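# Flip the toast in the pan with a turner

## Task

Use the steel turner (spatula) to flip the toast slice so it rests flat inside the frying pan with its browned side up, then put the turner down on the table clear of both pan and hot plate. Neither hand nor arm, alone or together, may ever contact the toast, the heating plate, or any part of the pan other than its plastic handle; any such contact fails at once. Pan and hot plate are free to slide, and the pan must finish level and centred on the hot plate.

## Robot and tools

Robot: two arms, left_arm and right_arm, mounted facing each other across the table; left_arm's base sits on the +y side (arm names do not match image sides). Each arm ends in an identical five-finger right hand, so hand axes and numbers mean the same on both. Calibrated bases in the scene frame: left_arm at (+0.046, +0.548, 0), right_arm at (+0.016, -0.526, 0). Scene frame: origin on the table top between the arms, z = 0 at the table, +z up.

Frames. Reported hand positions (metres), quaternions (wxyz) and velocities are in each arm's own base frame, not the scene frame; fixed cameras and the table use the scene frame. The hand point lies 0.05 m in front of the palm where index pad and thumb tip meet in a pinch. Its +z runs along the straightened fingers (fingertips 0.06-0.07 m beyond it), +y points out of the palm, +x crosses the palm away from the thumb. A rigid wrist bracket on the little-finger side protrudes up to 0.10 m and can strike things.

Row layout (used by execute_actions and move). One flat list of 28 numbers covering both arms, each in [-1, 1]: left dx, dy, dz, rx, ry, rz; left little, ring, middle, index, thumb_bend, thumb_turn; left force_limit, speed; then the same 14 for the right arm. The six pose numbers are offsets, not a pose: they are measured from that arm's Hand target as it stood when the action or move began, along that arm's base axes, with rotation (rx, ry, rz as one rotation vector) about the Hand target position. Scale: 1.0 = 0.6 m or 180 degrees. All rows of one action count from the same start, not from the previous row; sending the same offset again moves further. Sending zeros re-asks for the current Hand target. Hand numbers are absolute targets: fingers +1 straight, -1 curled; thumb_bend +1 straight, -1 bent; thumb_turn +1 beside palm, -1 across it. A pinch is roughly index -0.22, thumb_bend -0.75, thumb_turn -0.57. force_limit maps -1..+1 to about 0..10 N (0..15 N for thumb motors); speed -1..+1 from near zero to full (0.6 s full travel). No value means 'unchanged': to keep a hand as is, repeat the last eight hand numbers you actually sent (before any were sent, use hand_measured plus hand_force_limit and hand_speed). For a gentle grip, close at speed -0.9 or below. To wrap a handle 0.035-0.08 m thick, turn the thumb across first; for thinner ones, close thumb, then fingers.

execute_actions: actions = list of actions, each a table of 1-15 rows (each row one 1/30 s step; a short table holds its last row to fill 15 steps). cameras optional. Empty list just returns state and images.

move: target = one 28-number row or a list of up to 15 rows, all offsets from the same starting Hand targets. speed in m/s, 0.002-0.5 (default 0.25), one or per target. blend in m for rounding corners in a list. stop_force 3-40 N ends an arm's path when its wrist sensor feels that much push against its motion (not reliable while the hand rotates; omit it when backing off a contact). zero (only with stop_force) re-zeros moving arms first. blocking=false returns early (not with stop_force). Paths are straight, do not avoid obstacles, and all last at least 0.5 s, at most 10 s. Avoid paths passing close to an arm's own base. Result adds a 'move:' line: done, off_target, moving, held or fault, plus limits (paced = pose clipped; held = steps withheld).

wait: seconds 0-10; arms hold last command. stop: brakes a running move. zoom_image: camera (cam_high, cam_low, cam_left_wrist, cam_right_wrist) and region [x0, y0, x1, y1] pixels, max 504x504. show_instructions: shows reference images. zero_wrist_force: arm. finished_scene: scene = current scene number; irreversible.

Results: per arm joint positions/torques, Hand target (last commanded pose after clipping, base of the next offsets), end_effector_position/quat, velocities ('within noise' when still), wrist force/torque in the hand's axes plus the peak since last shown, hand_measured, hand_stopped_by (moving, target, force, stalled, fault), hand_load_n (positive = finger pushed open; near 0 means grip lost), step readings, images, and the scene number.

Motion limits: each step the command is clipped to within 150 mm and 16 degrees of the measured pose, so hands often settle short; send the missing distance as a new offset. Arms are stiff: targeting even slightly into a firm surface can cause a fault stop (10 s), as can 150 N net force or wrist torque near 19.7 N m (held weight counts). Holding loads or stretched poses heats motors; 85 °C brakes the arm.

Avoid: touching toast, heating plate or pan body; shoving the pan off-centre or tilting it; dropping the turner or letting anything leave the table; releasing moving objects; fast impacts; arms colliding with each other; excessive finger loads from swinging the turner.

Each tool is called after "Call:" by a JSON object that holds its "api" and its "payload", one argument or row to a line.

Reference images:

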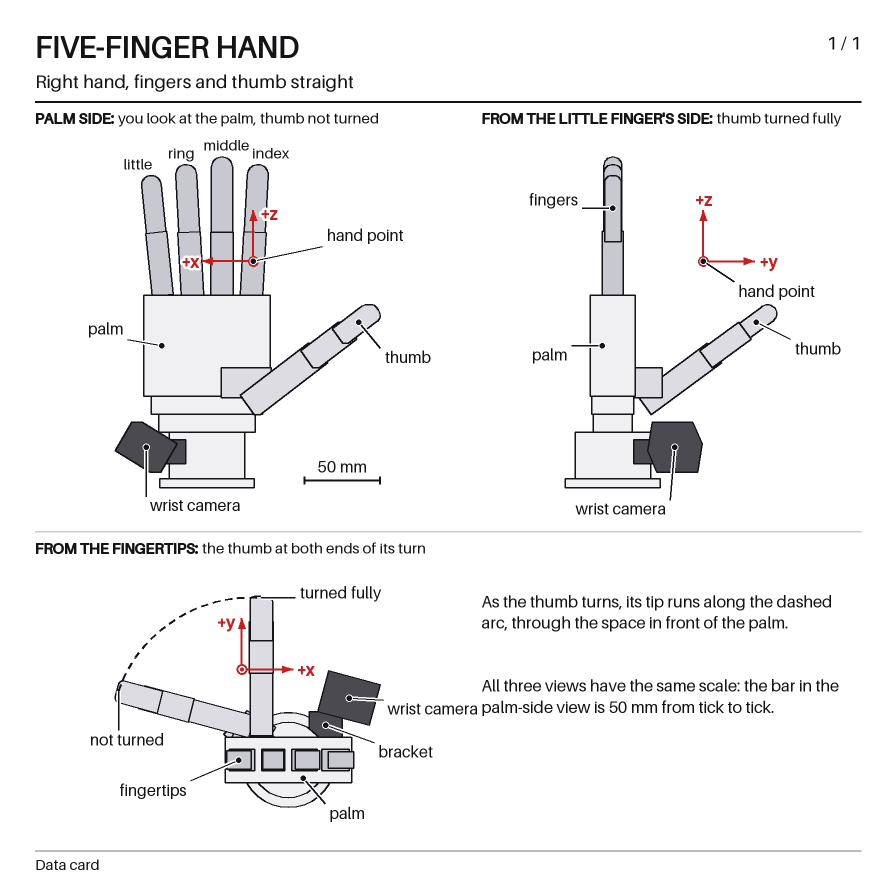

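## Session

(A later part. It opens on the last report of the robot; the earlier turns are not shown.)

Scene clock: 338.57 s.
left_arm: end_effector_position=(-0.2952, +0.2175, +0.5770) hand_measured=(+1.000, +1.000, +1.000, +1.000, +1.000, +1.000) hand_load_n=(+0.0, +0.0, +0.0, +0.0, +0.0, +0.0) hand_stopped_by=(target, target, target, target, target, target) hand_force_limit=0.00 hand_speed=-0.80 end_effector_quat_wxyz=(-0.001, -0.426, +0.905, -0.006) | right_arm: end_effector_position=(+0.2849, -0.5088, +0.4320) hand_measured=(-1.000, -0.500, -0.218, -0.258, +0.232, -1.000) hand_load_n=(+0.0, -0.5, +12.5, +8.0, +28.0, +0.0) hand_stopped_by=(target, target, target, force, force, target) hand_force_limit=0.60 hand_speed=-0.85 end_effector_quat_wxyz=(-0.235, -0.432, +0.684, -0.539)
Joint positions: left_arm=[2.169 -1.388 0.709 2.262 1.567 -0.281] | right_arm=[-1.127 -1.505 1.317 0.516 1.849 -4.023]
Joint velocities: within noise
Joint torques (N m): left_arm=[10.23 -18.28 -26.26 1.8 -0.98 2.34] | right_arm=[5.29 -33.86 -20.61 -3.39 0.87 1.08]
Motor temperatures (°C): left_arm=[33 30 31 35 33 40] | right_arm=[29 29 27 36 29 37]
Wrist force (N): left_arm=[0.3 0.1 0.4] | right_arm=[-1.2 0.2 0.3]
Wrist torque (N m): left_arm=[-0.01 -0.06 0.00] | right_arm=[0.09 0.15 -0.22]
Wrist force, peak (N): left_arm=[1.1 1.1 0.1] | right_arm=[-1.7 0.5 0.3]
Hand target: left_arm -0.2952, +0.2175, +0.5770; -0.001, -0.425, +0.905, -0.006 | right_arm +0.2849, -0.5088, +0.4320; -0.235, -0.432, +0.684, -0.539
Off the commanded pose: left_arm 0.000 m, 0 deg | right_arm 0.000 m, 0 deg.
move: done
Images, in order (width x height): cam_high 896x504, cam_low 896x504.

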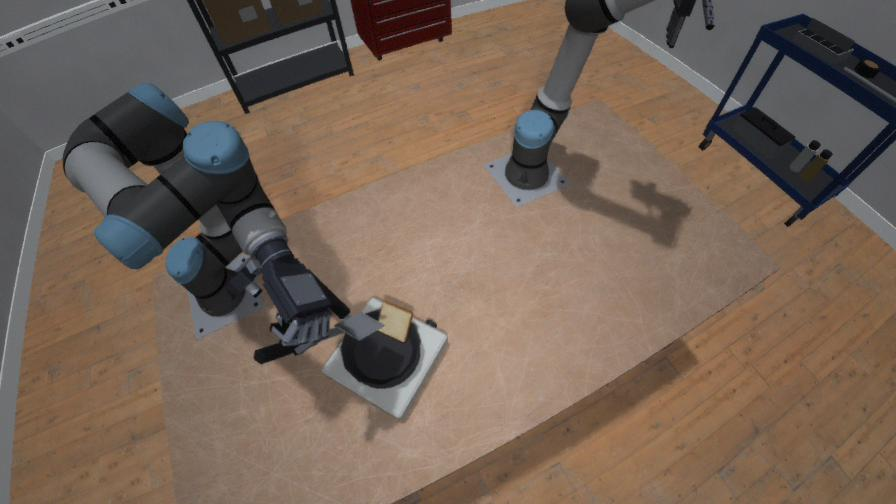

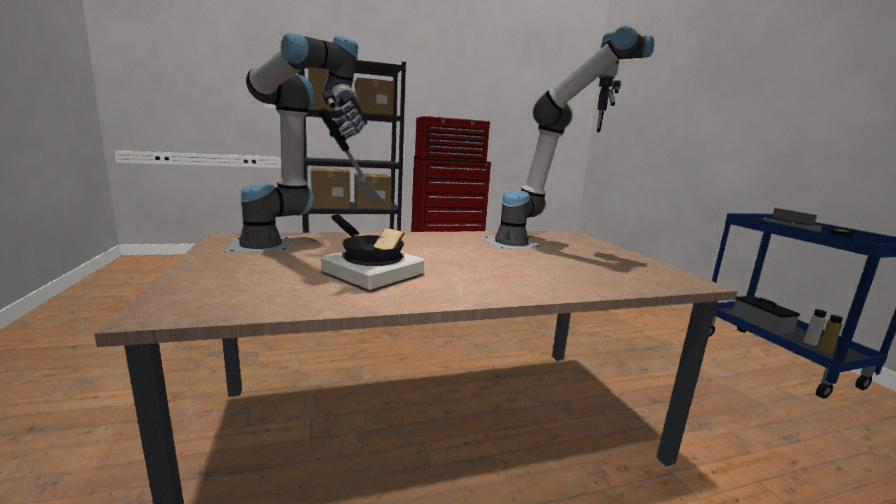

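Call:
{"api": "move", "payload": {
  "target": [0,0,0,0,0,0,1,1,1,1,1,1,0,-0.8,0.4755,0.3178,0.113,0,0,0.0417,-1,-0.5,-0.221,-0.6,-0.37,-1,0.6,-0.85],
  "speed": 0.12,
  "cameras": ["cam_low","cam_high"]
}}

Scene clock: 344.73 s.
left_arm: end_effector_position=(-0.2953, +0.2175, +0.5770) hand_measured=(+1.000, +1.000, +1.000, +1.000, +1.000, +1.000) hand_load_n=(+0.0, +0.0, +0.0, +0.0, +0.0, +0.0) hand_stopped_by=(target, target, target, target, target, target) hand_force_limit=0.00 hand_speed=-0.80 end_effector_quat_wxyz=(-0.001, -0.425, +0.905, -0.006) | right_arm: end_effector_position=(+0.5702, -0.3182, +0.4998) hand_measured=(-1.000, -0.500, -0.218, -0.258, +0.232, -1.000) hand_load_n=(+0.5, -1.0, +12.5, +8.5, +28.0, +0.0) hand_stopped_by=(target, target, target, force, force, target) hand_force_limit=0.60 hand_speed=-0.85 end_effector_quat_wxyz=(-0.200, -0.475, +0.655, -0.553)
Joint positions: left_arm=[2.169 -1.388 0.709 2.262 1.567 -0.281] | right_arm=[-0.425 -0.94 0.354 1.05 2.38 -3.769]
Joint velocities: within noise
Joint torques (N m): left_arm=[7.87 -24.01 -18.83 3.82 -1.11 1.21] | right_arm=[0.67 -56.38 -17.24 -1.62 -0.73 -0.84]
Motor temperatures (°C): left_arm=[33 30 31 35 33 40] | right_arm=[29 29 27 36 29 37]
Wrist force (N): left_arm=[0.0 0.2 0.0] | right_arm=[-0.1 0.3 -0.2]
Wrist torque (N m): left_arm=[0.02 0.00 -0.02] | right_arm=[0.16 0.03 -0.10]
Wrist force, peak (N): left_arm=[0.8 0.3 0.2] | right_arm=[0.0 1.5 0.9]
Hand target: left_arm -0.2952, +0.2175, +0.5770; -0.001, -0.425, +0.905, -0.006 | right_arm +0.5702, -0.3181, +0.4998; -0.200, -0.475, +0.655, -0.553
Off the commanded pose: left_arm 0.000 m, 0 deg | right_arm 0.000 m, 0 deg.
move: done
Images, in order (width x height): cam_high 896x504, cam_low 896x504.

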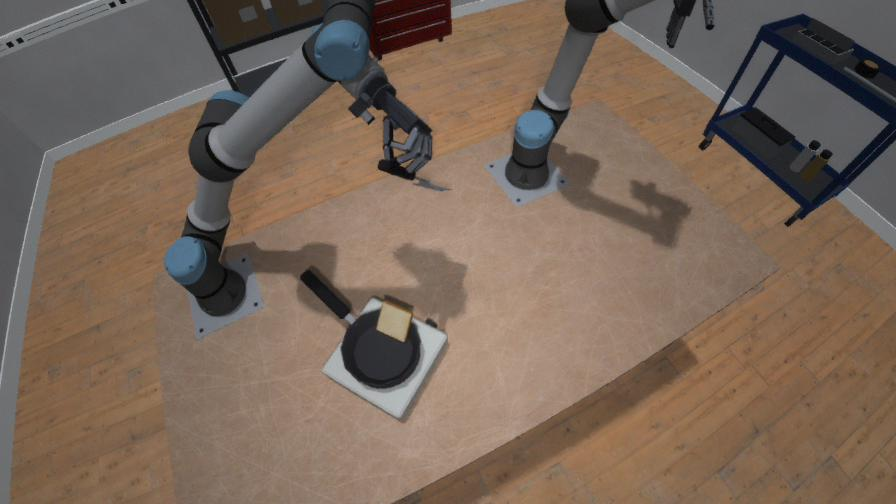

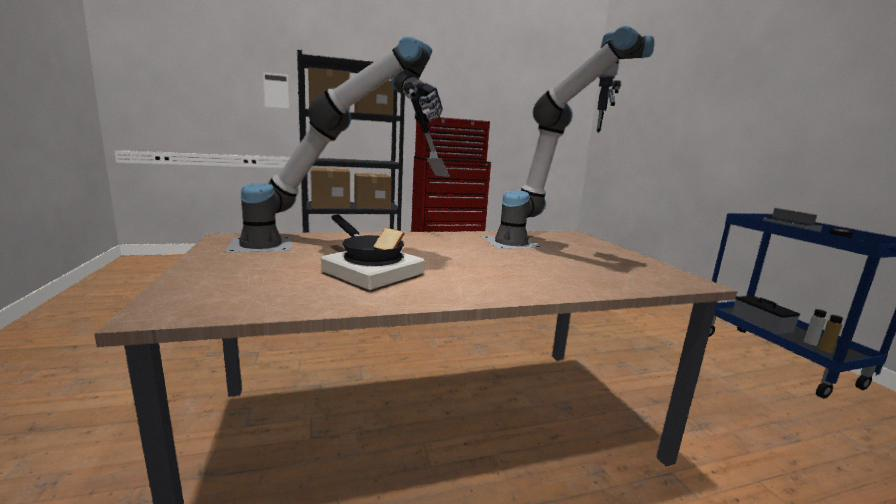

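Call:
{"api": "move", "payload": {
  "target": [0,0,0,0,0,0,1,1,1,1,1,1,0,-0.8,0,0,0,-0.0942,0.1021,0,-1,-0.5,-0.221,-0.6,-0.37,-1,0.6,-0.85],
  "speed": 0.15,
  "cameras": ["cam_low","cam_high"]
}}

Call:
{"api": "zoom_image", "payload": {
  "camera": "cam_low",
  "region": [340, 20, 480, 200]
}}

Scene clock: 348.03 s.
left_arm: end_effector_position=(-0.2952, +0.2175, +0.5770) hand_measured=(+1.000, +1.000, +1.000, +1.000, +1.000, +1.000) hand_load_n=(+0.0, +0.0, +0.0, +0.0, +0.0, +0.0) hand_stopped_by=(target, target, target, target, target, target) hand_force_limit=0.00 hand_speed=-0.80 end_effector_quat_wxyz=(-0.001, -0.425, +0.905, -0.006) | right_arm: end_effector_position=(+0.5702, -0.3181, +0.4999) hand_measured=(-1.000, -0.500, -0.218, -0.258, +0.232, -1.000) hand_load_n=(+0.0, +0.0, +13.5, +8.0, +27.5, -0.5) hand_stopped_by=(target, target, target, force, force, target) hand_force_limit=0.60 hand_speed=-0.85 end_effector_quat_wxyz=(+0.369, +0.523, -0.526, +0.560)
Joint positions: left_arm=[2.169 -1.388 0.709 2.262 1.567 -0.281] | right_arm=[-0.351 -1.049 0.7 0.539 2.582 -4.344]
Joint velocities: within noise
Joint torques (N m): left_arm=[3.3 -28.01 -7.16 1.39 -1.05 0.03] | right_arm=[-8.39 -42.8 -30.86 -0.33 0.4 -1.19]
Motor temperatures (°C): left_arm=[33 30 31 35 33 40] | right_arm=[29 29 27 36 29 37]
Wrist force (N): left_arm=[0.5 0.2 0.2] | right_arm=[-1.2 -0.2 0.1]
Wrist torque (N m): left_arm=[0.01 -0.09 0.02] | right_arm=[0.19 0.12 -0.18]
Wrist force, peak (N): left_arm=[0.5 0.7 0.5] | right_arm=[-1.5 -0.2 -0.1]
Hand target: left_arm -0.2952, +0.2175, +0.5770; -0.001, -0.425, +0.905, -0.006 | right_arm +0.5702, -0.3181, +0.4998; +0.369, +0.523, -0.526, +0.560
Off the commanded pose: left_arm 0.000 m, 0 deg | right_arm 0.000 m, 0 deg.
move: done
Images, in order (width x height): cam_high 896x504, cam_low 896x504.

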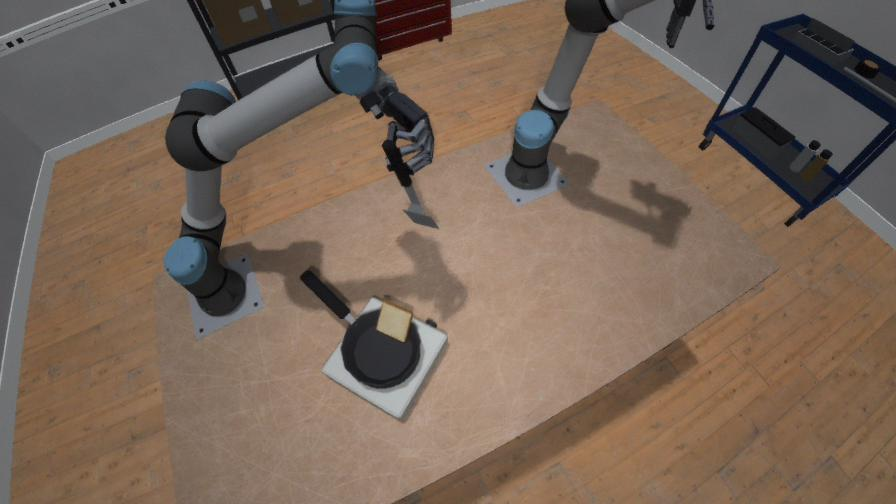

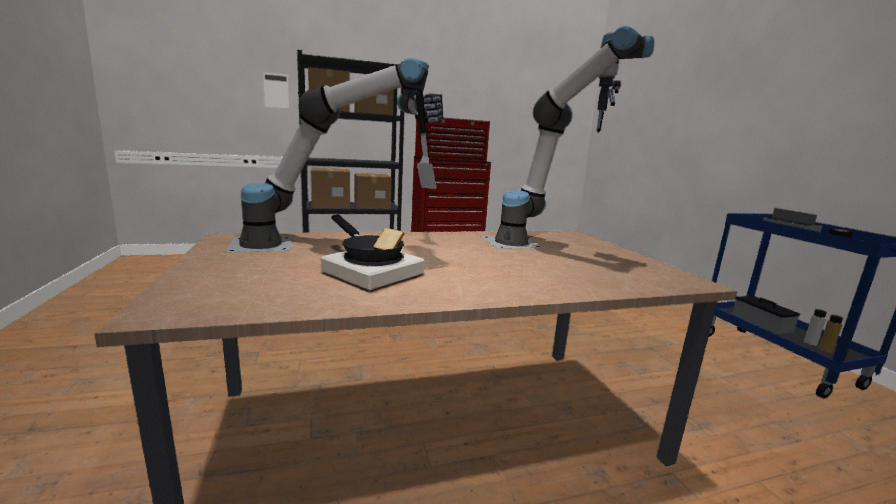

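Scaled by 2.800 from the camera's 896x504 image, which has a finer 1280x720 frame.

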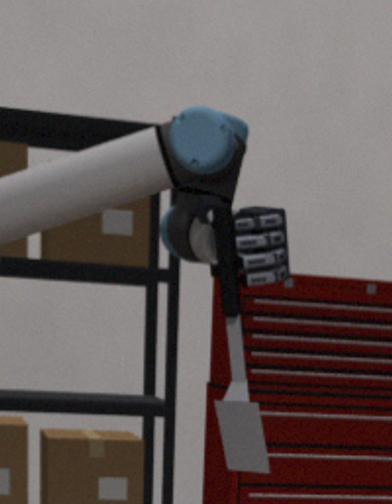

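Call:
{"api": "move", "payload": {
  "target": [0,0,0,0,0,0,1,1,1,1,1,1,0,-0.8,-0.1195,-0.0955,-0.1,-0.0301,0.0327,-0.0278,-1,-0.5,-0.221,-0.6,-0.37,-1,0.6,-0.85],
  "speed": 0.1,
  "cameras": ["cam_low","cam_high"]
}}

Call:
{"api": "zoom_image", "payload": {
  "camera": "cam_low",
  "region": [340, 80, 460, 280]
}}

Call:
{"api": "zoom_image", "payload": {
  "camera": "cam_high",
  "region": [330, 200, 460, 390]
}}

Scene clock: 355.17 s.
left_arm: end_effector_position=(-0.2953, +0.2175, +0.5770) hand_measured=(+1.000, +1.000, +1.000, +1.000, +1.000, +1.000) hand_load_n=(+0.0, +0.0, +0.0, +0.0, +0.0, +0.0) hand_stopped_by=(target, target, target, target, target, target) hand_force_limit=0.00 hand_speed=-0.80 end_effector_quat_wxyz=(-0.001, -0.426, +0.905, -0.006) | right_arm: end_effector_position=(+0.4985, -0.3754, +0.4399) hand_measured=(-1.000, -0.500, -0.218, -0.258, +0.232, -1.000) hand_load_n=(+0.0, +0.0, +13.5, +7.5, +27.5, -0.5) hand_stopped_by=(target, target, target, force, force, target) hand_force_limit=0.60 hand_speed=-0.85 end_effector_quat_wxyz=(+0.444, +0.509, -0.502, +0.540)
Joint positions: left_arm=[2.169 -1.388 0.709 2.262 1.567 -0.281] | right_arm=[-0.474 -1.239 1.196 0.084 2.562 -4.588]
Joint velocities: within noise
Joint torques (N m): left_arm=[-2.51 -28.43 -8.45 1.5 -1.13 -2.22] | right_arm=[4.99 -37.16 -24.82 -0.67 0.82 0.56]
Motor temperatures (°C): left_arm=[33 30 31 35 33 40] | right_arm=[29 29 27 36 29 37]
Wrist force (N): left_arm=[0.1 0.1 0.2] | right_arm=[-1.9 -0.1 -0.3]
Wrist torque (N m): left_arm=[-0.01 -0.01 -0.02] | right_arm=[0.23 0.23 -0.22]
Wrist force, peak (N): left_arm=[0.7 0.2 0.4] | right_arm=[-2.6 0.3 0.0]
Hand target: left_arm -0.2952, +0.2175, +0.5770; -0.001, -0.425, +0.905, -0.006 | right_arm +0.4985, -0.3754, +0.4398; +0.444, +0.509, -0.502, +0.540
Off the commanded pose: left_arm 0.000 m, 0 deg | right_arm 0.000 m, 0 deg.
move: done
Images, in order (width x height): cam_high 896x504, cam_low 896x504.

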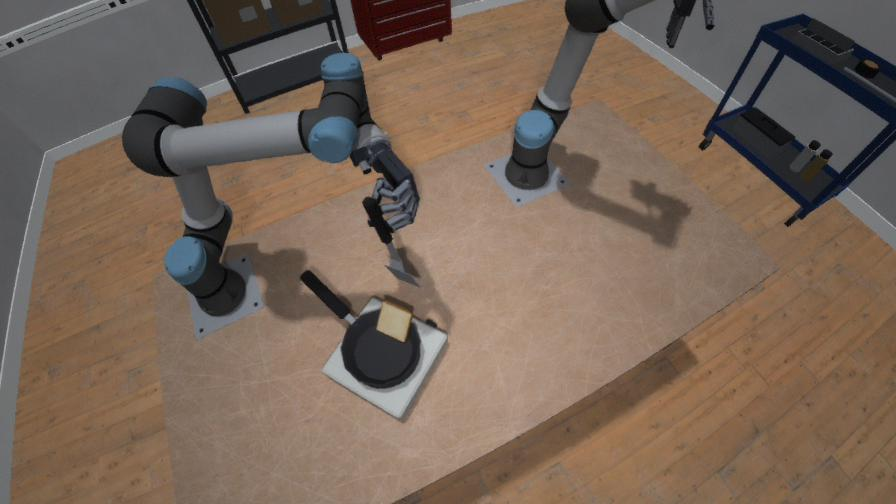

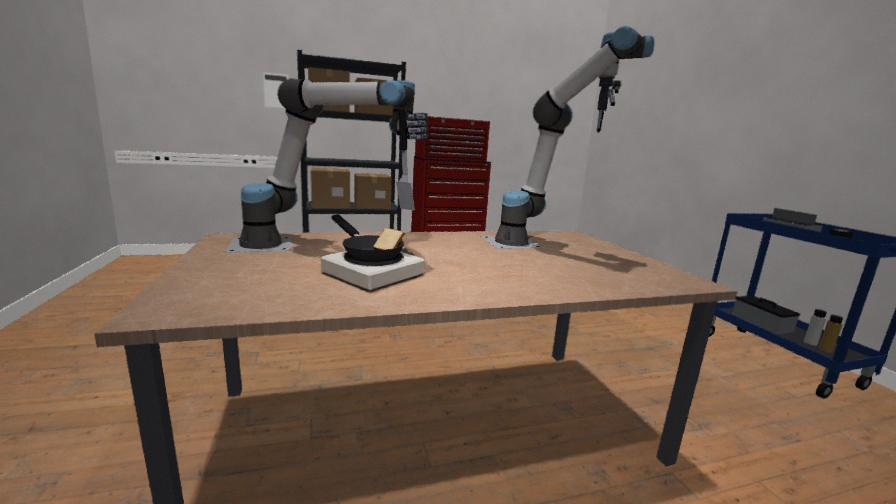

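Scaled by 2.520 from the camera's 896x504 image, which has a finer 1280x720 frame.

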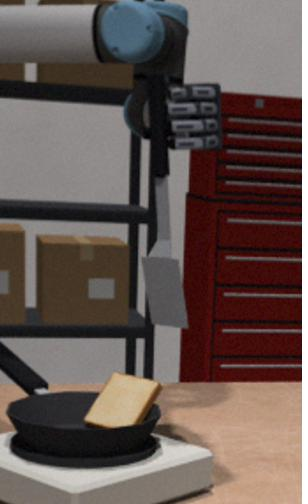

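Scaled by 2.653 from the camera's 896x504 image, which has a finer 1280x720 frame.

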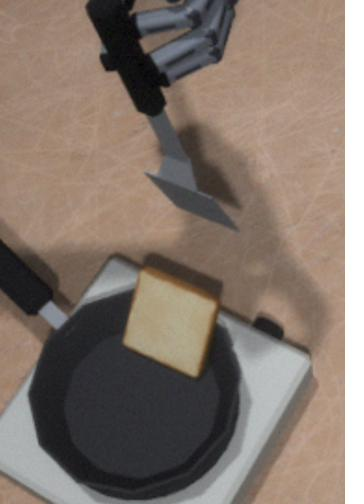

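Call:
{"api": "zoom_image", "payload": {
  "camera": "cam_high",
  "region": [370, 240, 430, 300]
}}

Call:
{"api": "zoom_image", "payload": {
  "camera": "cam_low",
  "region": [370, 130, 450, 230]
}}

Scaled by 8.400 from the camera's 896x504 image, which has a finer 1280x720 frame.

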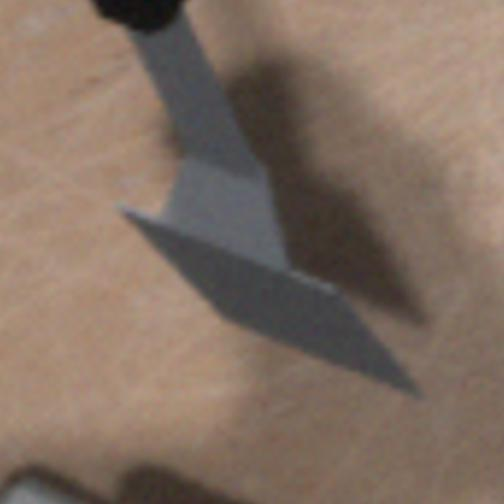

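Scaled by 5.040 from the camera's 896x504 image, which has a finer 1280x720 frame.

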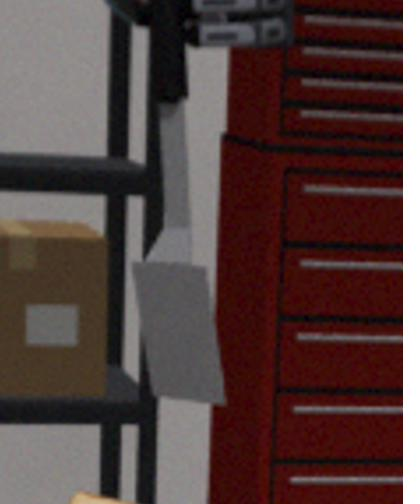

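Call:
{"api": "move", "payload": {
  "target": [0,0,0,0,0,0,1,1,1,1,1,1,0,-0.8,0.012,0.0353,-0.05,-0.0229,0.0315,0,-1,-0.5,-0.221,-0.6,-0.37,-1,0.6,-0.85],
  "speed": 0.08,
  "cameras": ["cam_low","cam_high"]
}}

Call:
{"api": "zoom_image", "payload": {
  "camera": "cam_low",
  "region": [350, 150, 450, 270]
}}

Call:
{"api": "zoom_image", "payload": {
  "camera": "cam_high",
  "region": [360, 250, 440, 350]
}}

Scene clock: 361.87 s.
left_arm: end_effector_position=(-0.2953, +0.2175, +0.5770) hand_measured=(+1.000, +1.000, +1.000, +1.000, +1.000, +1.000) hand_load_n=(+0.0, +0.0, -0.5, +0.0, +0.0, +0.0) hand_stopped_by=(target, target, target, target, target, target) hand_force_limit=0.00 hand_speed=-0.80 end_effector_quat_wxyz=(-0.001, -0.426, +0.905, -0.006) | right_arm: end_effector_position=(+0.5057, -0.3542, +0.4099) hand_measured=(-1.000, -0.500, -0.218, -0.258, +0.232, -1.000) hand_load_n=(+0.0, +0.0, +14.0, +7.0, +27.5, -0.5) hand_stopped_by=(target, target, target, force, force, target) hand_force_limit=0.60 hand_speed=-0.85 end_effector_quat_wxyz=(+0.486, +0.519, -0.459, +0.532)
Joint positions: left_arm=[2.169 -1.388 0.709 2.262 1.567 -0.281] | right_arm=[-0.425 -1.251 1.344 -0.169 2.609 -4.793]
Joint velocities: within noise
Joint torques (N m): left_arm=[-7.89 -29.36 -8.81 1.52 -0.88 -2.04] | right_arm=[-8.62 -42.92 -33.75 -0.77 -0.8 -0.28]
Motor temperatures (°C): left_arm=[33 30 31 35 33 40] | right_arm=[29 29 27 36 29 37]
Wrist force (N): left_arm=[0.3 0.5 0.5] | right_arm=[-1.8 -0.5 -0.4]
Wrist torque (N m): left_arm=[0.04 -0.07 0.01] | right_arm=[0.17 0.19 -0.26]
Wrist force, peak (N): left_arm=[0.8 0.0 0.4] | right_arm=[-2.5 -0.6 -0.7]
Hand target: left_arm -0.2952, +0.2175, +0.5770; -0.001, -0.425, +0.905, -0.006 | right_arm +0.5057, -0.3543, +0.4098; +0.486, +0.519, -0.459, +0.532
Off the commanded pose: left_arm 0.000 m, 0 deg | right_arm 0.000 m, 0 deg.
move: done
Images, in order (width x height): cam_high 896x504, cam_low 896x504.

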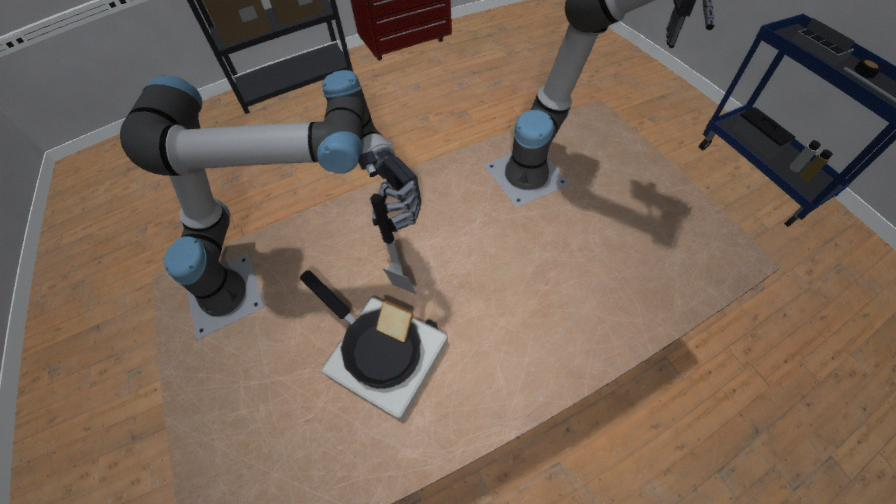

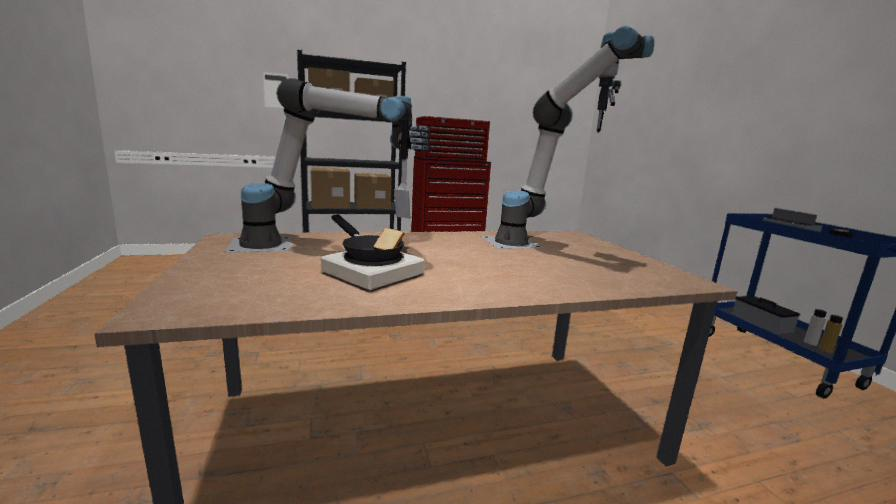

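Scaled by 4.200 from the camera's 896x504 image, which has a finer 1280x720 frame.

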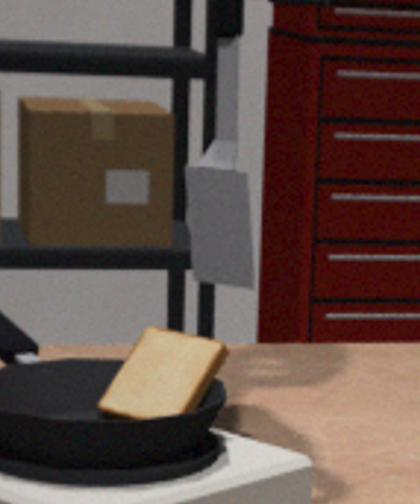

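Scaled by 5.040 from the camera's 896x504 image, which has a finer 1280x720 frame.

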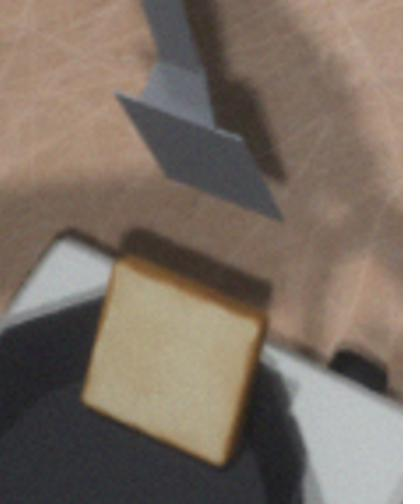

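Call:
{"api": "move", "payload": {
  "target": [0,0,0,0,0,0,1,1,1,1,1,1,0,-0.8,-0.0035,-0.0008,-0.1,0,0,0,-1,-0.5,-0.221,-0.6,-0.37,-1,0.6,-0.85],
  "speed": 0.05,
  "cameras": ["cam_low","cam_high"]
}}

Call:
{"api": "zoom_image", "payload": {
  "camera": "cam_low",
  "region": [350, 150, 450, 270]
}}

Call:
{"api": "zoom_image", "payload": {
  "camera": "cam_high",
  "region": [360, 250, 440, 350]
}}

Scene clock: 365.80 s.
left_arm: end_effector_position=(-0.2952, +0.2175, +0.5770) hand_measured=(+1.000, +1.000, +1.000, +1.000, +1.000, +1.000) hand_load_n=(+0.0, +0.0, +0.0, +0.0, +0.0, +0.0) hand_stopped_by=(target, target, target, target, target, target) hand_force_limit=0.00 hand_speed=-0.80 end_effector_quat_wxyz=(-0.001, -0.425, +0.905, -0.006) | right_arm: end_effector_position=(+0.5036, -0.3547, +0.3497) hand_measured=(-1.000, -0.500, -0.218, -0.258, +0.232, -1.000) hand_load_n=(+0.5, +0.0, +14.0, +7.0, +28.0, -0.5) hand_stopped_by=(target, target, target, force, force, target) hand_force_limit=0.60 hand_speed=-0.85 end_effector_quat_wxyz=(+0.486, +0.519, -0.459, +0.532)
Joint positions: left_arm=[2.169 -1.388 0.709 2.262 1.567 -0.281] | right_arm=[-0.428 -1.232 1.473 -0.317 2.606 -4.793]
Joint velocities: within noise
Joint torques (N m): left_arm=[-8.92 -28.09 -9.11 1.62 -1.08 -2.12] | right_arm=[-7.63 -49.64 -35.44 1.01 -0.92 -1.23]
Motor temperatures (°C): left_arm=[33 30 31 35 33 40] | right_arm=[29 29 27 36 29 37]
Wrist force (N): left_arm=[0.3 0.0 0.1] | right_arm=[-1.7 -0.4 -0.3]
Wrist torque (N m): left_arm=[0.00 -0.05 0.00] | right_arm=[0.19 0.21 -0.27]
Wrist force, peak (N): left_arm=[0.7 0.3 0.5] | right_arm=[-2.6 -0.3 -0.4]
Hand target: left_arm -0.2952, +0.2175, +0.5770; -0.001, -0.425, +0.905, -0.006 | right_arm +0.5036, -0.3547, +0.3498; +0.486, +0.519, -0.459, +0.532
Off the commanded pose: left_arm 0.000 m, 0 deg | right_arm 0.000 m, 0 deg.
move: done
Images, in order (width x height): cam_high 896x504, cam_low 896x504.

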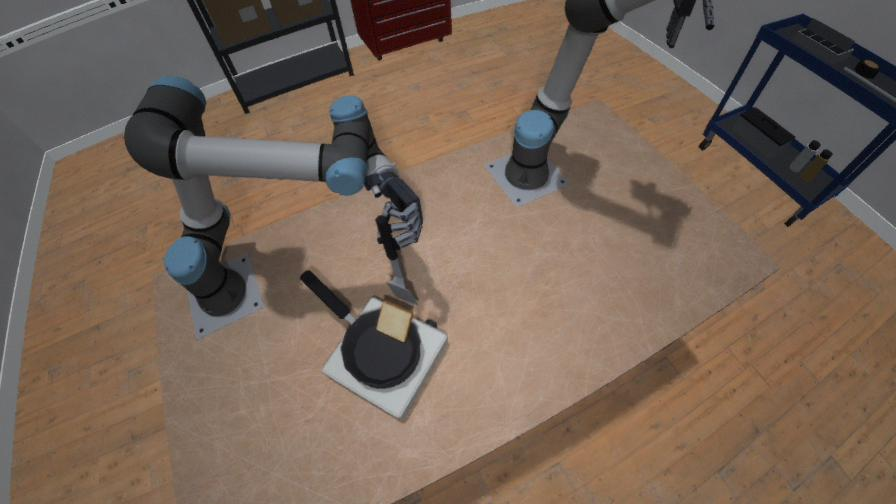

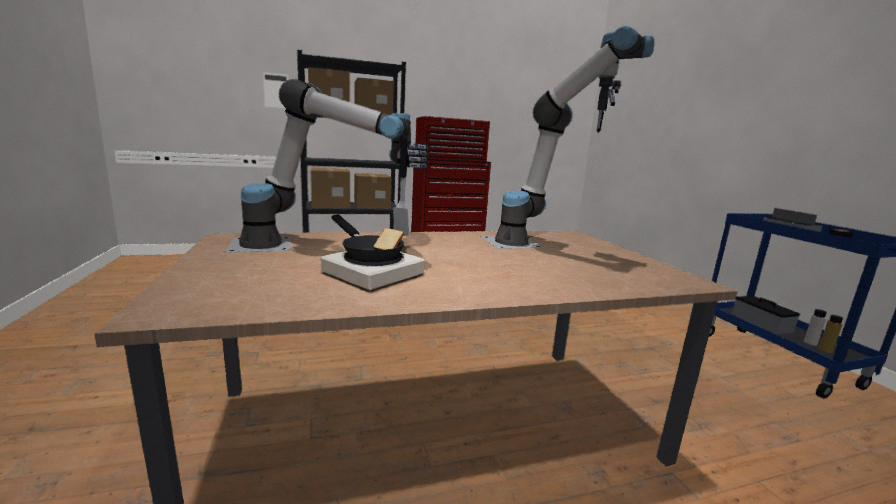

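Scaled by 4.200 from the camera's 896x504 image, which has a finer 1280x720 frame.

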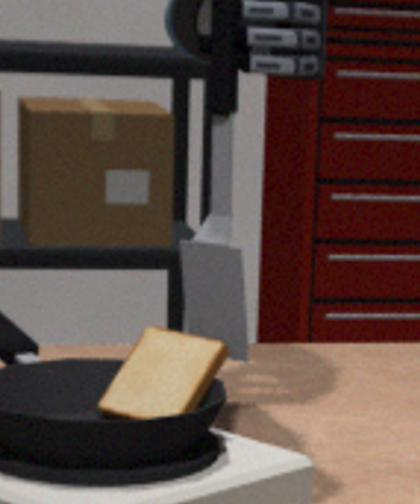

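Scaled by 5.040 from the camera's 896x504 image, which has a finer 1280x720 frame.

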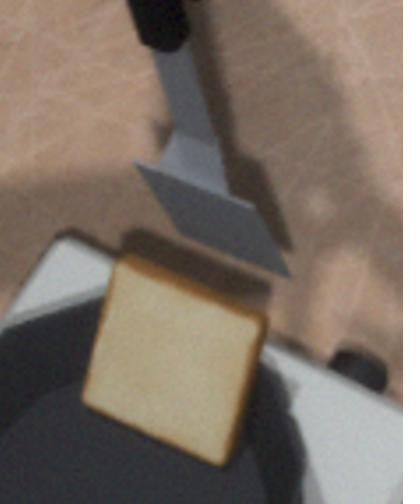

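Call:
{"api": "move", "payload": {
  "target": [
    [0,0,0,0,0,0,1,1,1,1,1,1,0,-0.8,-0.0226,-0.0157,0.0017,0,0,0,-1,-0.5,-0.221,-0.6,-0.37,-1,0.6,-0.85],
    [0,0,0,0,0,0,1,1,1,1,1,1,0,-0.8,-0.0493,-0.0342,0.025,0,0,0,-1,-0.5,-0.221,-0.6,-0.37,-1,0.6,-0.85]
  ],
  "speed": 0.03,
  "blend": 0.005,
  "cameras": ["cam_low","cam_high"]
}}

Call:
{"api": "zoom_image", "payload": {
  "camera": "cam_low",
  "region": [350, 150, 450, 270]
}}

Call:
{"api": "zoom_image", "payload": {
  "camera": "cam_high",
  "region": [340, 270, 440, 390]
}}

Scene clock: 369.97 s.
left_arm: end_effector_position=(-0.2952, +0.2175, +0.5770) hand_measured=(+1.000, +1.000, +1.000, +1.000, +1.000, +1.000) hand_load_n=(+0.0, +0.0, +0.0, +0.0, +0.0, +0.0) hand_stopped_by=(target, target, target, target, target, target) hand_force_limit=0.00 hand_speed=-0.80 end_effector_quat_wxyz=(-0.001, -0.425, +0.905, -0.006) | right_arm: end_effector_position=(+0.4739, -0.3753, +0.3648) hand_measured=(-1.000, -0.500, -0.218, -0.258, +0.232, -1.000) hand_load_n=(+0.0, +0.0, +14.0, +7.0, +27.5, -0.5) hand_stopped_by=(target, target, target, force, force, target) hand_force_limit=0.60 hand_speed=-0.85 end_effector_quat_wxyz=(+0.486, +0.519, -0.459, +0.532)
Joint positions: left_arm=[2.169 -1.388 0.709 2.262 1.567 -0.281] | right_arm=[-0.489 -1.297 1.521 -0.293 2.545 -4.785]
Joint velocities: within noise
Joint torques (N m): left_arm=[-11.28 -27.53 -7.1 1.52 -1.08 -2.11] | right_arm=[9.05 -33.5 -30.78 -3.12 0.82 0.99]
Motor temperatures (°C): left_arm=[33 30 31 35 33 40] | right_arm=[29 29 27 36 29 37]
Wrist force (N): left_arm=[0.2 0.2 0.3] | right_arm=[-2.1 -0.4 -0.3]
Wrist torque (N m): left_arm=[0.01 -0.04 0.00] | right_arm=[0.21 0.21 -0.24]
Wrist force, peak (N): left_arm=[0.3 0.3 0.7] | right_arm=[-2.2 -0.1 -0.5]
Hand target: left_arm -0.2952, +0.2175, +0.5770; -0.001, -0.425, +0.905, -0.006 | right_arm +0.4740, -0.3753, +0.3648; +0.486, +0.519, -0.459, +0.532
Off the commanded pose: left_arm 0.000 m, 0 deg | right_arm 0.000 m, 0 deg.
move: done
Images, in order (width x height): cam_high 896x504, cam_low 896x504.

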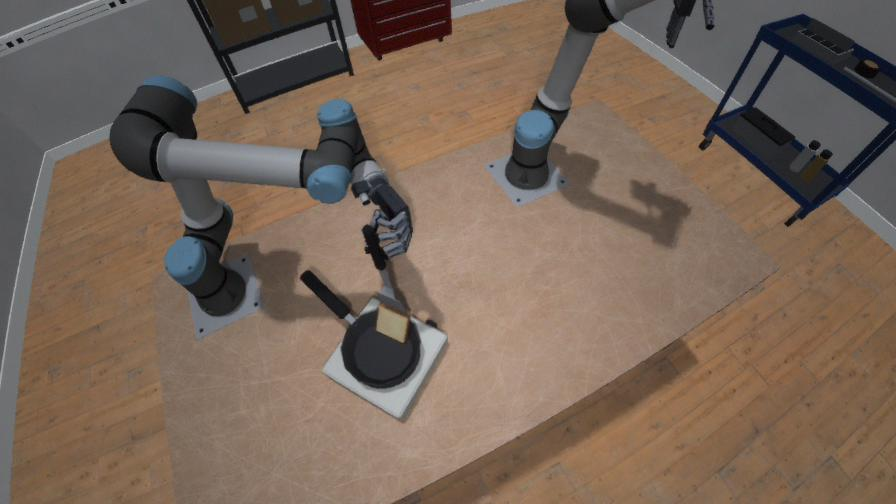

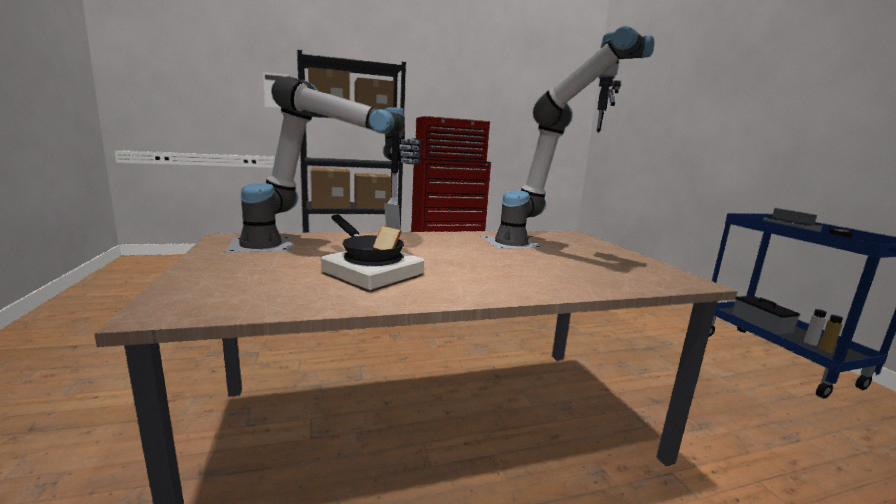

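Scaled by 4.200 from the camera's 896x504 image, which has a finer 1280x720 frame.

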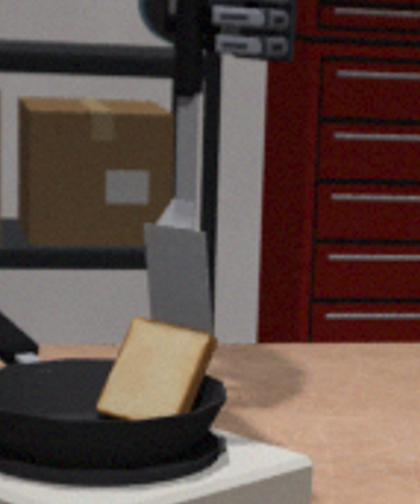

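Scaled by 4.200 from the camera's 896x504 image, which has a finer 1280x720 frame.

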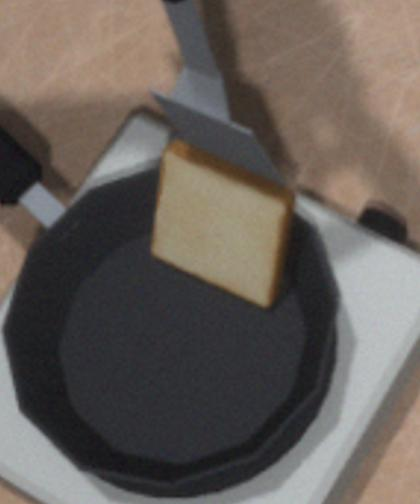

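Call:
{"api": "move", "payload": {
  "target": [
    [0,0,0,0,0,0,1,1,1,1,1,1,0,-0.8,-0.0267,-0.0185,0.0167,0,0,0,-1,-0.5,-0.221,-0.6,-0.37,-1,0.6,-0.85]
  ],
  "speed": 0.03,
  "cameras": ["cam_low","cam_high"]
}}

Call:
{"api": "zoom_image", "payload": {
  "camera": "cam_low",
  "region": [350, 150, 450, 270]
}}

Call:
{"api": "zoom_image", "payload": {
  "camera": "cam_high",
  "region": [340, 270, 440, 390]
}}

Scene clock: 372.23 s.
left_arm: end_effector_position=(-0.2952, +0.2175, +0.5770) hand_measured=(+1.000, +1.000, +1.000, +1.000, +1.000, +1.000) hand_load_n=(+0.0, +0.0, +0.0, +0.0, +0.0, +0.5) hand_stopped_by=(target, target, target, target, target, target) hand_force_limit=0.00 hand_speed=-0.80 end_effector_quat_wxyz=(-0.001, -0.425, +0.905, -0.006) | right_arm: end_effector_position=(+0.4578, -0.3864, +0.3748) hand_measured=(-1.000, -0.500, -0.218, -0.258, +0.232, -1.000) hand_load_n=(+0.0, +0.0, +14.0, +7.5, +27.5, -1.0) hand_stopped_by=(target, target, target, force, force, target) hand_force_limit=0.60 hand_speed=-0.85 end_effector_quat_wxyz=(+0.486, +0.519, -0.459, +0.532) end_effector_velocity=(+0.000, +0.001, -0.001) end_effector_angular_velocity=(+0.001, +0.002, -0.004)
Joint positions: left_arm=[2.169 -1.388 0.709 2.262 1.567 -0.281] | right_arm=[-0.524 -1.332 1.54 -0.273 2.51 -4.781]
Joint velocities: left_arm=[within noise] | right_arm=[0.002 0.003 -0.001 0 0.006 0]
Joint torques (N m): left_arm=[-10.45 -28.43 -8.71 1.81 -1.17 -1.88] | right_arm=[7.95 -31.88 -33.27 -2.21 0.72 1.53]
Motor temperatures (°C): left_arm=[33 30 31 35 33 40] | right_arm=[29 29 27 36 29 37]
Wrist force (N): left_arm=[0.3 0.0 0.1] | right_arm=[-1.6 -0.2 -0.7]
Wrist torque (N m): left_arm=[-0.01 -0.05 0.00] | right_arm=[0.22 0.18 -0.20]
Wrist force, peak (N): left_arm=[0.5 0.4 0.4] | right_arm=[-2.2 -0.2 -0.3]
Hand target: left_arm -0.2952, +0.2175, +0.5770; -0.001, -0.425, +0.905, -0.006 | right_arm +0.4580, -0.3864, +0.3749; +0.486, +0.519, -0.459, +0.532
Off the commanded pose: left_arm 0.000 m, 0 deg | right_arm 0.000 m, 0 deg.
move: done
Images, in order (width x height): cam_high 896x504, cam_low 896x504.

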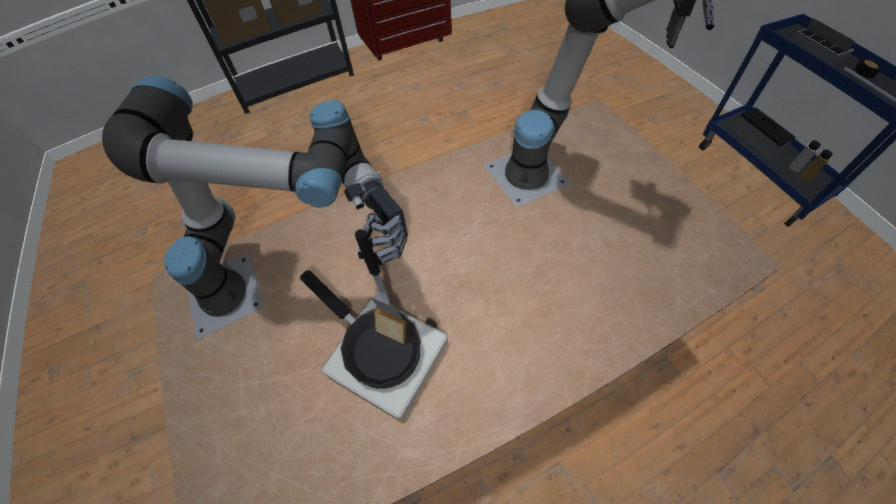

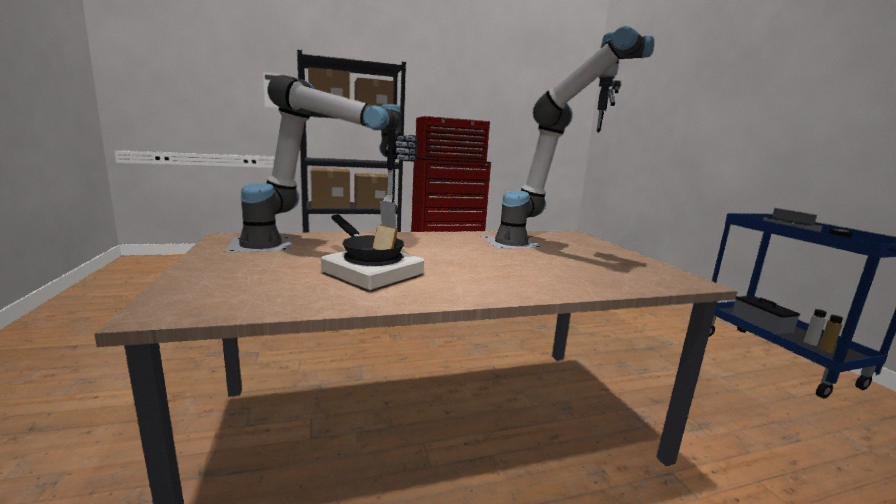

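Scaled by 4.200 from the camera's 896x504 image, which has a finer 1280x720 frame.

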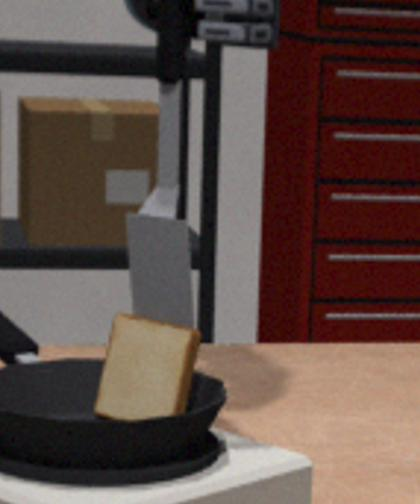

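Scaled by 4.200 from the camera's 896x504 image, which has a finer 1280x720 frame.

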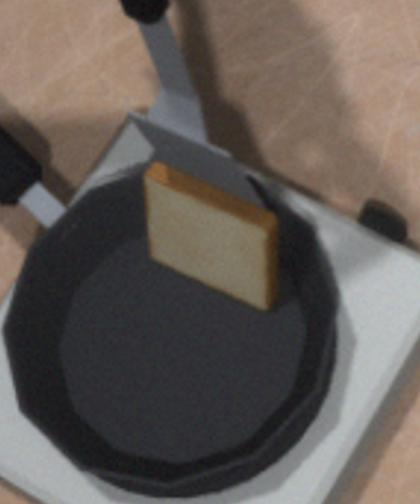

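Call:
{"api": "move", "payload": {
  "target": [
    [0,0,0,0,0,0,1,1,1,1,1,1,0,-0.8,-0.0236,-0.0245,0.0067,0,0,0,-1,-0.5,-0.221,-0.6,-0.37,-1,0.6,-0.85]
  ],
  "speed": 0.03,
  "cameras": ["cam_low","cam_high"]
}}

Call:
{"api": "zoom_image", "payload": {
  "camera": "cam_low",
  "region": [350, 150, 450, 270]
}}

Call:
{"api": "zoom_image", "payload": {
  "camera": "cam_high",
  "region": [340, 270, 440, 390]
}}

Scene clock: 374.47 s.
left_arm: end_effector_position=(-0.2952, +0.2175, +0.5770) hand_measured=(+1.000, +1.000, +1.000, +1.000, +1.000, +1.000) hand_load_n=(+0.0, +0.0, +0.0, +0.0, +0.0, +0.0) hand_stopped_by=(target, target, target, target, target, target) hand_force_limit=0.00 hand_speed=-0.80 end_effector_quat_wxyz=(-0.001, -0.425, +0.905, -0.006) | right_arm: end_effector_position=(+0.4437, -0.4011, +0.3789) hand_measured=(-1.000, -0.500, -0.218, -0.258, +0.232, -1.000) hand_load_n=(+0.0, +0.0, +14.0, +7.0, +27.5, -0.5) hand_stopped_by=(target, target, target, force, force, target) hand_force_limit=0.60 hand_speed=-0.85 end_effector_quat_wxyz=(+0.486, +0.519, -0.459, +0.532)
Joint positions: left_arm=[2.169 -1.388 0.709 2.262 1.567 -0.281] | right_arm=[-0.565 -1.356 1.56 -0.265 2.469 -4.777]
Joint velocities: within noise
Joint torques (N m): left_arm=[-10 -28.34 -8.54 1.64 -1.02 -1.98] | right_arm=[9.21 -30.98 -33.23 -0.58 0.81 1.41]
Motor temperatures (°C): left_arm=[33 30 31 35 33 40] | right_arm=[29 29 27 36 29 37]
Wrist force (N): left_arm=[0.5 0.3 0.1] | right_arm=[-1.3 0.0 -0.8]
Wrist torque (N m): left_arm=[0.03 -0.07 0.02] | right_arm=[0.25 0.13 -0.17]
Wrist force, peak (N): left_arm=[0.6 0.4 0.4] | right_arm=[-1.8 -0.5 -0.9]
Hand target: left_arm -0.2952, +0.2175, +0.5770; -0.001, -0.425, +0.905, -0.006 | right_arm +0.4438, -0.4011, +0.3789; +0.486, +0.519, -0.459, +0.532
Off the commanded pose: left_arm 0.000 m, 0 deg | right_arm 0.000 m, 0 deg.
move: done
Images, in order (width x height): cam_high 896x504, cam_low 896x504.

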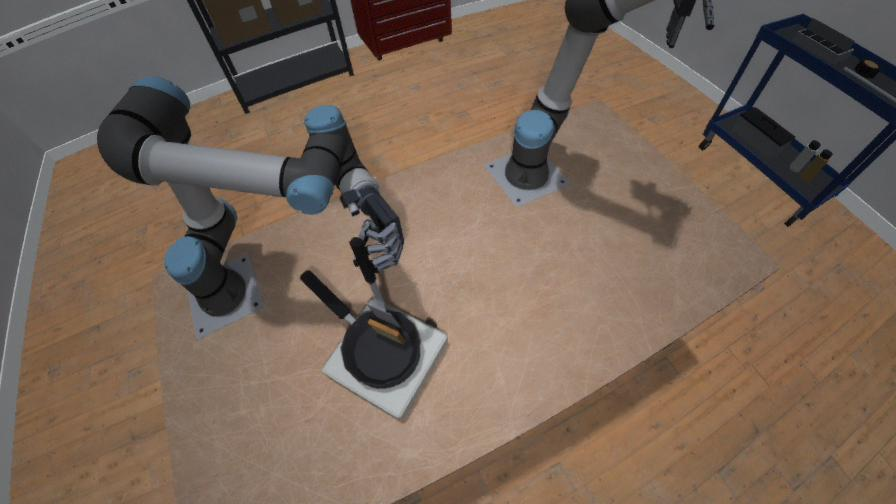

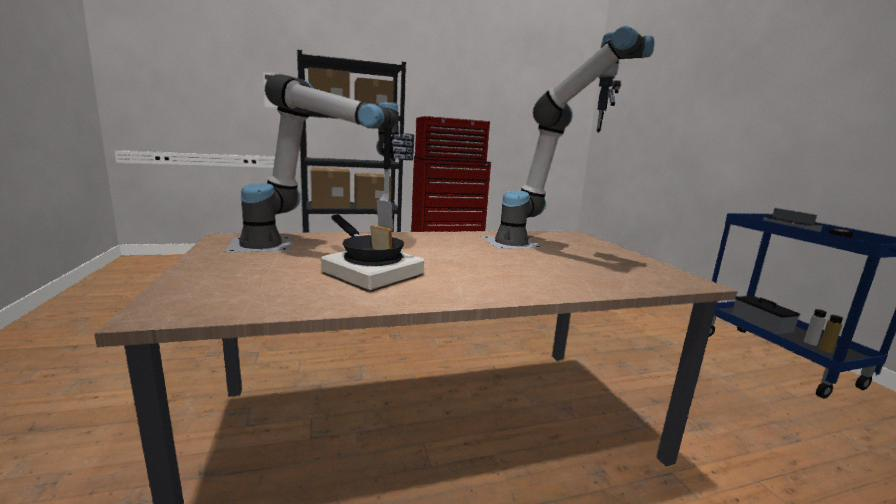

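Scaled by 4.200 from the camera's 896x504 image, which has a finer 1280x720 frame.

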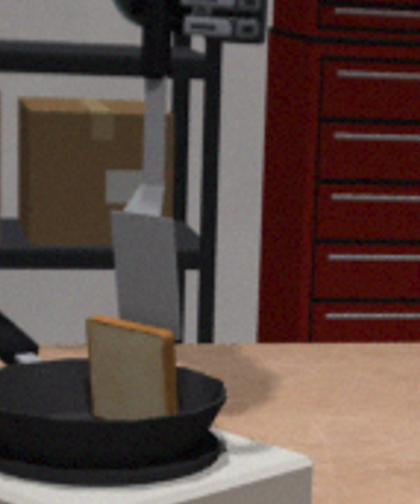

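Scaled by 4.200 from the camera's 896x504 image, which has a finer 1280x720 frame.

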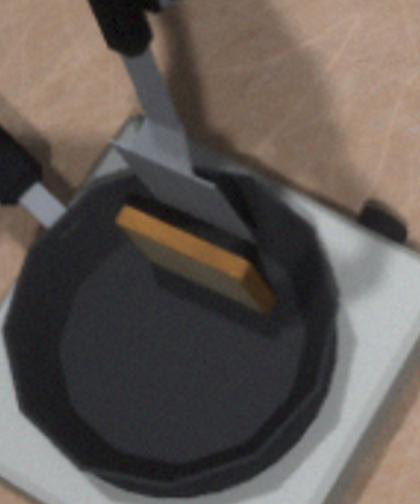

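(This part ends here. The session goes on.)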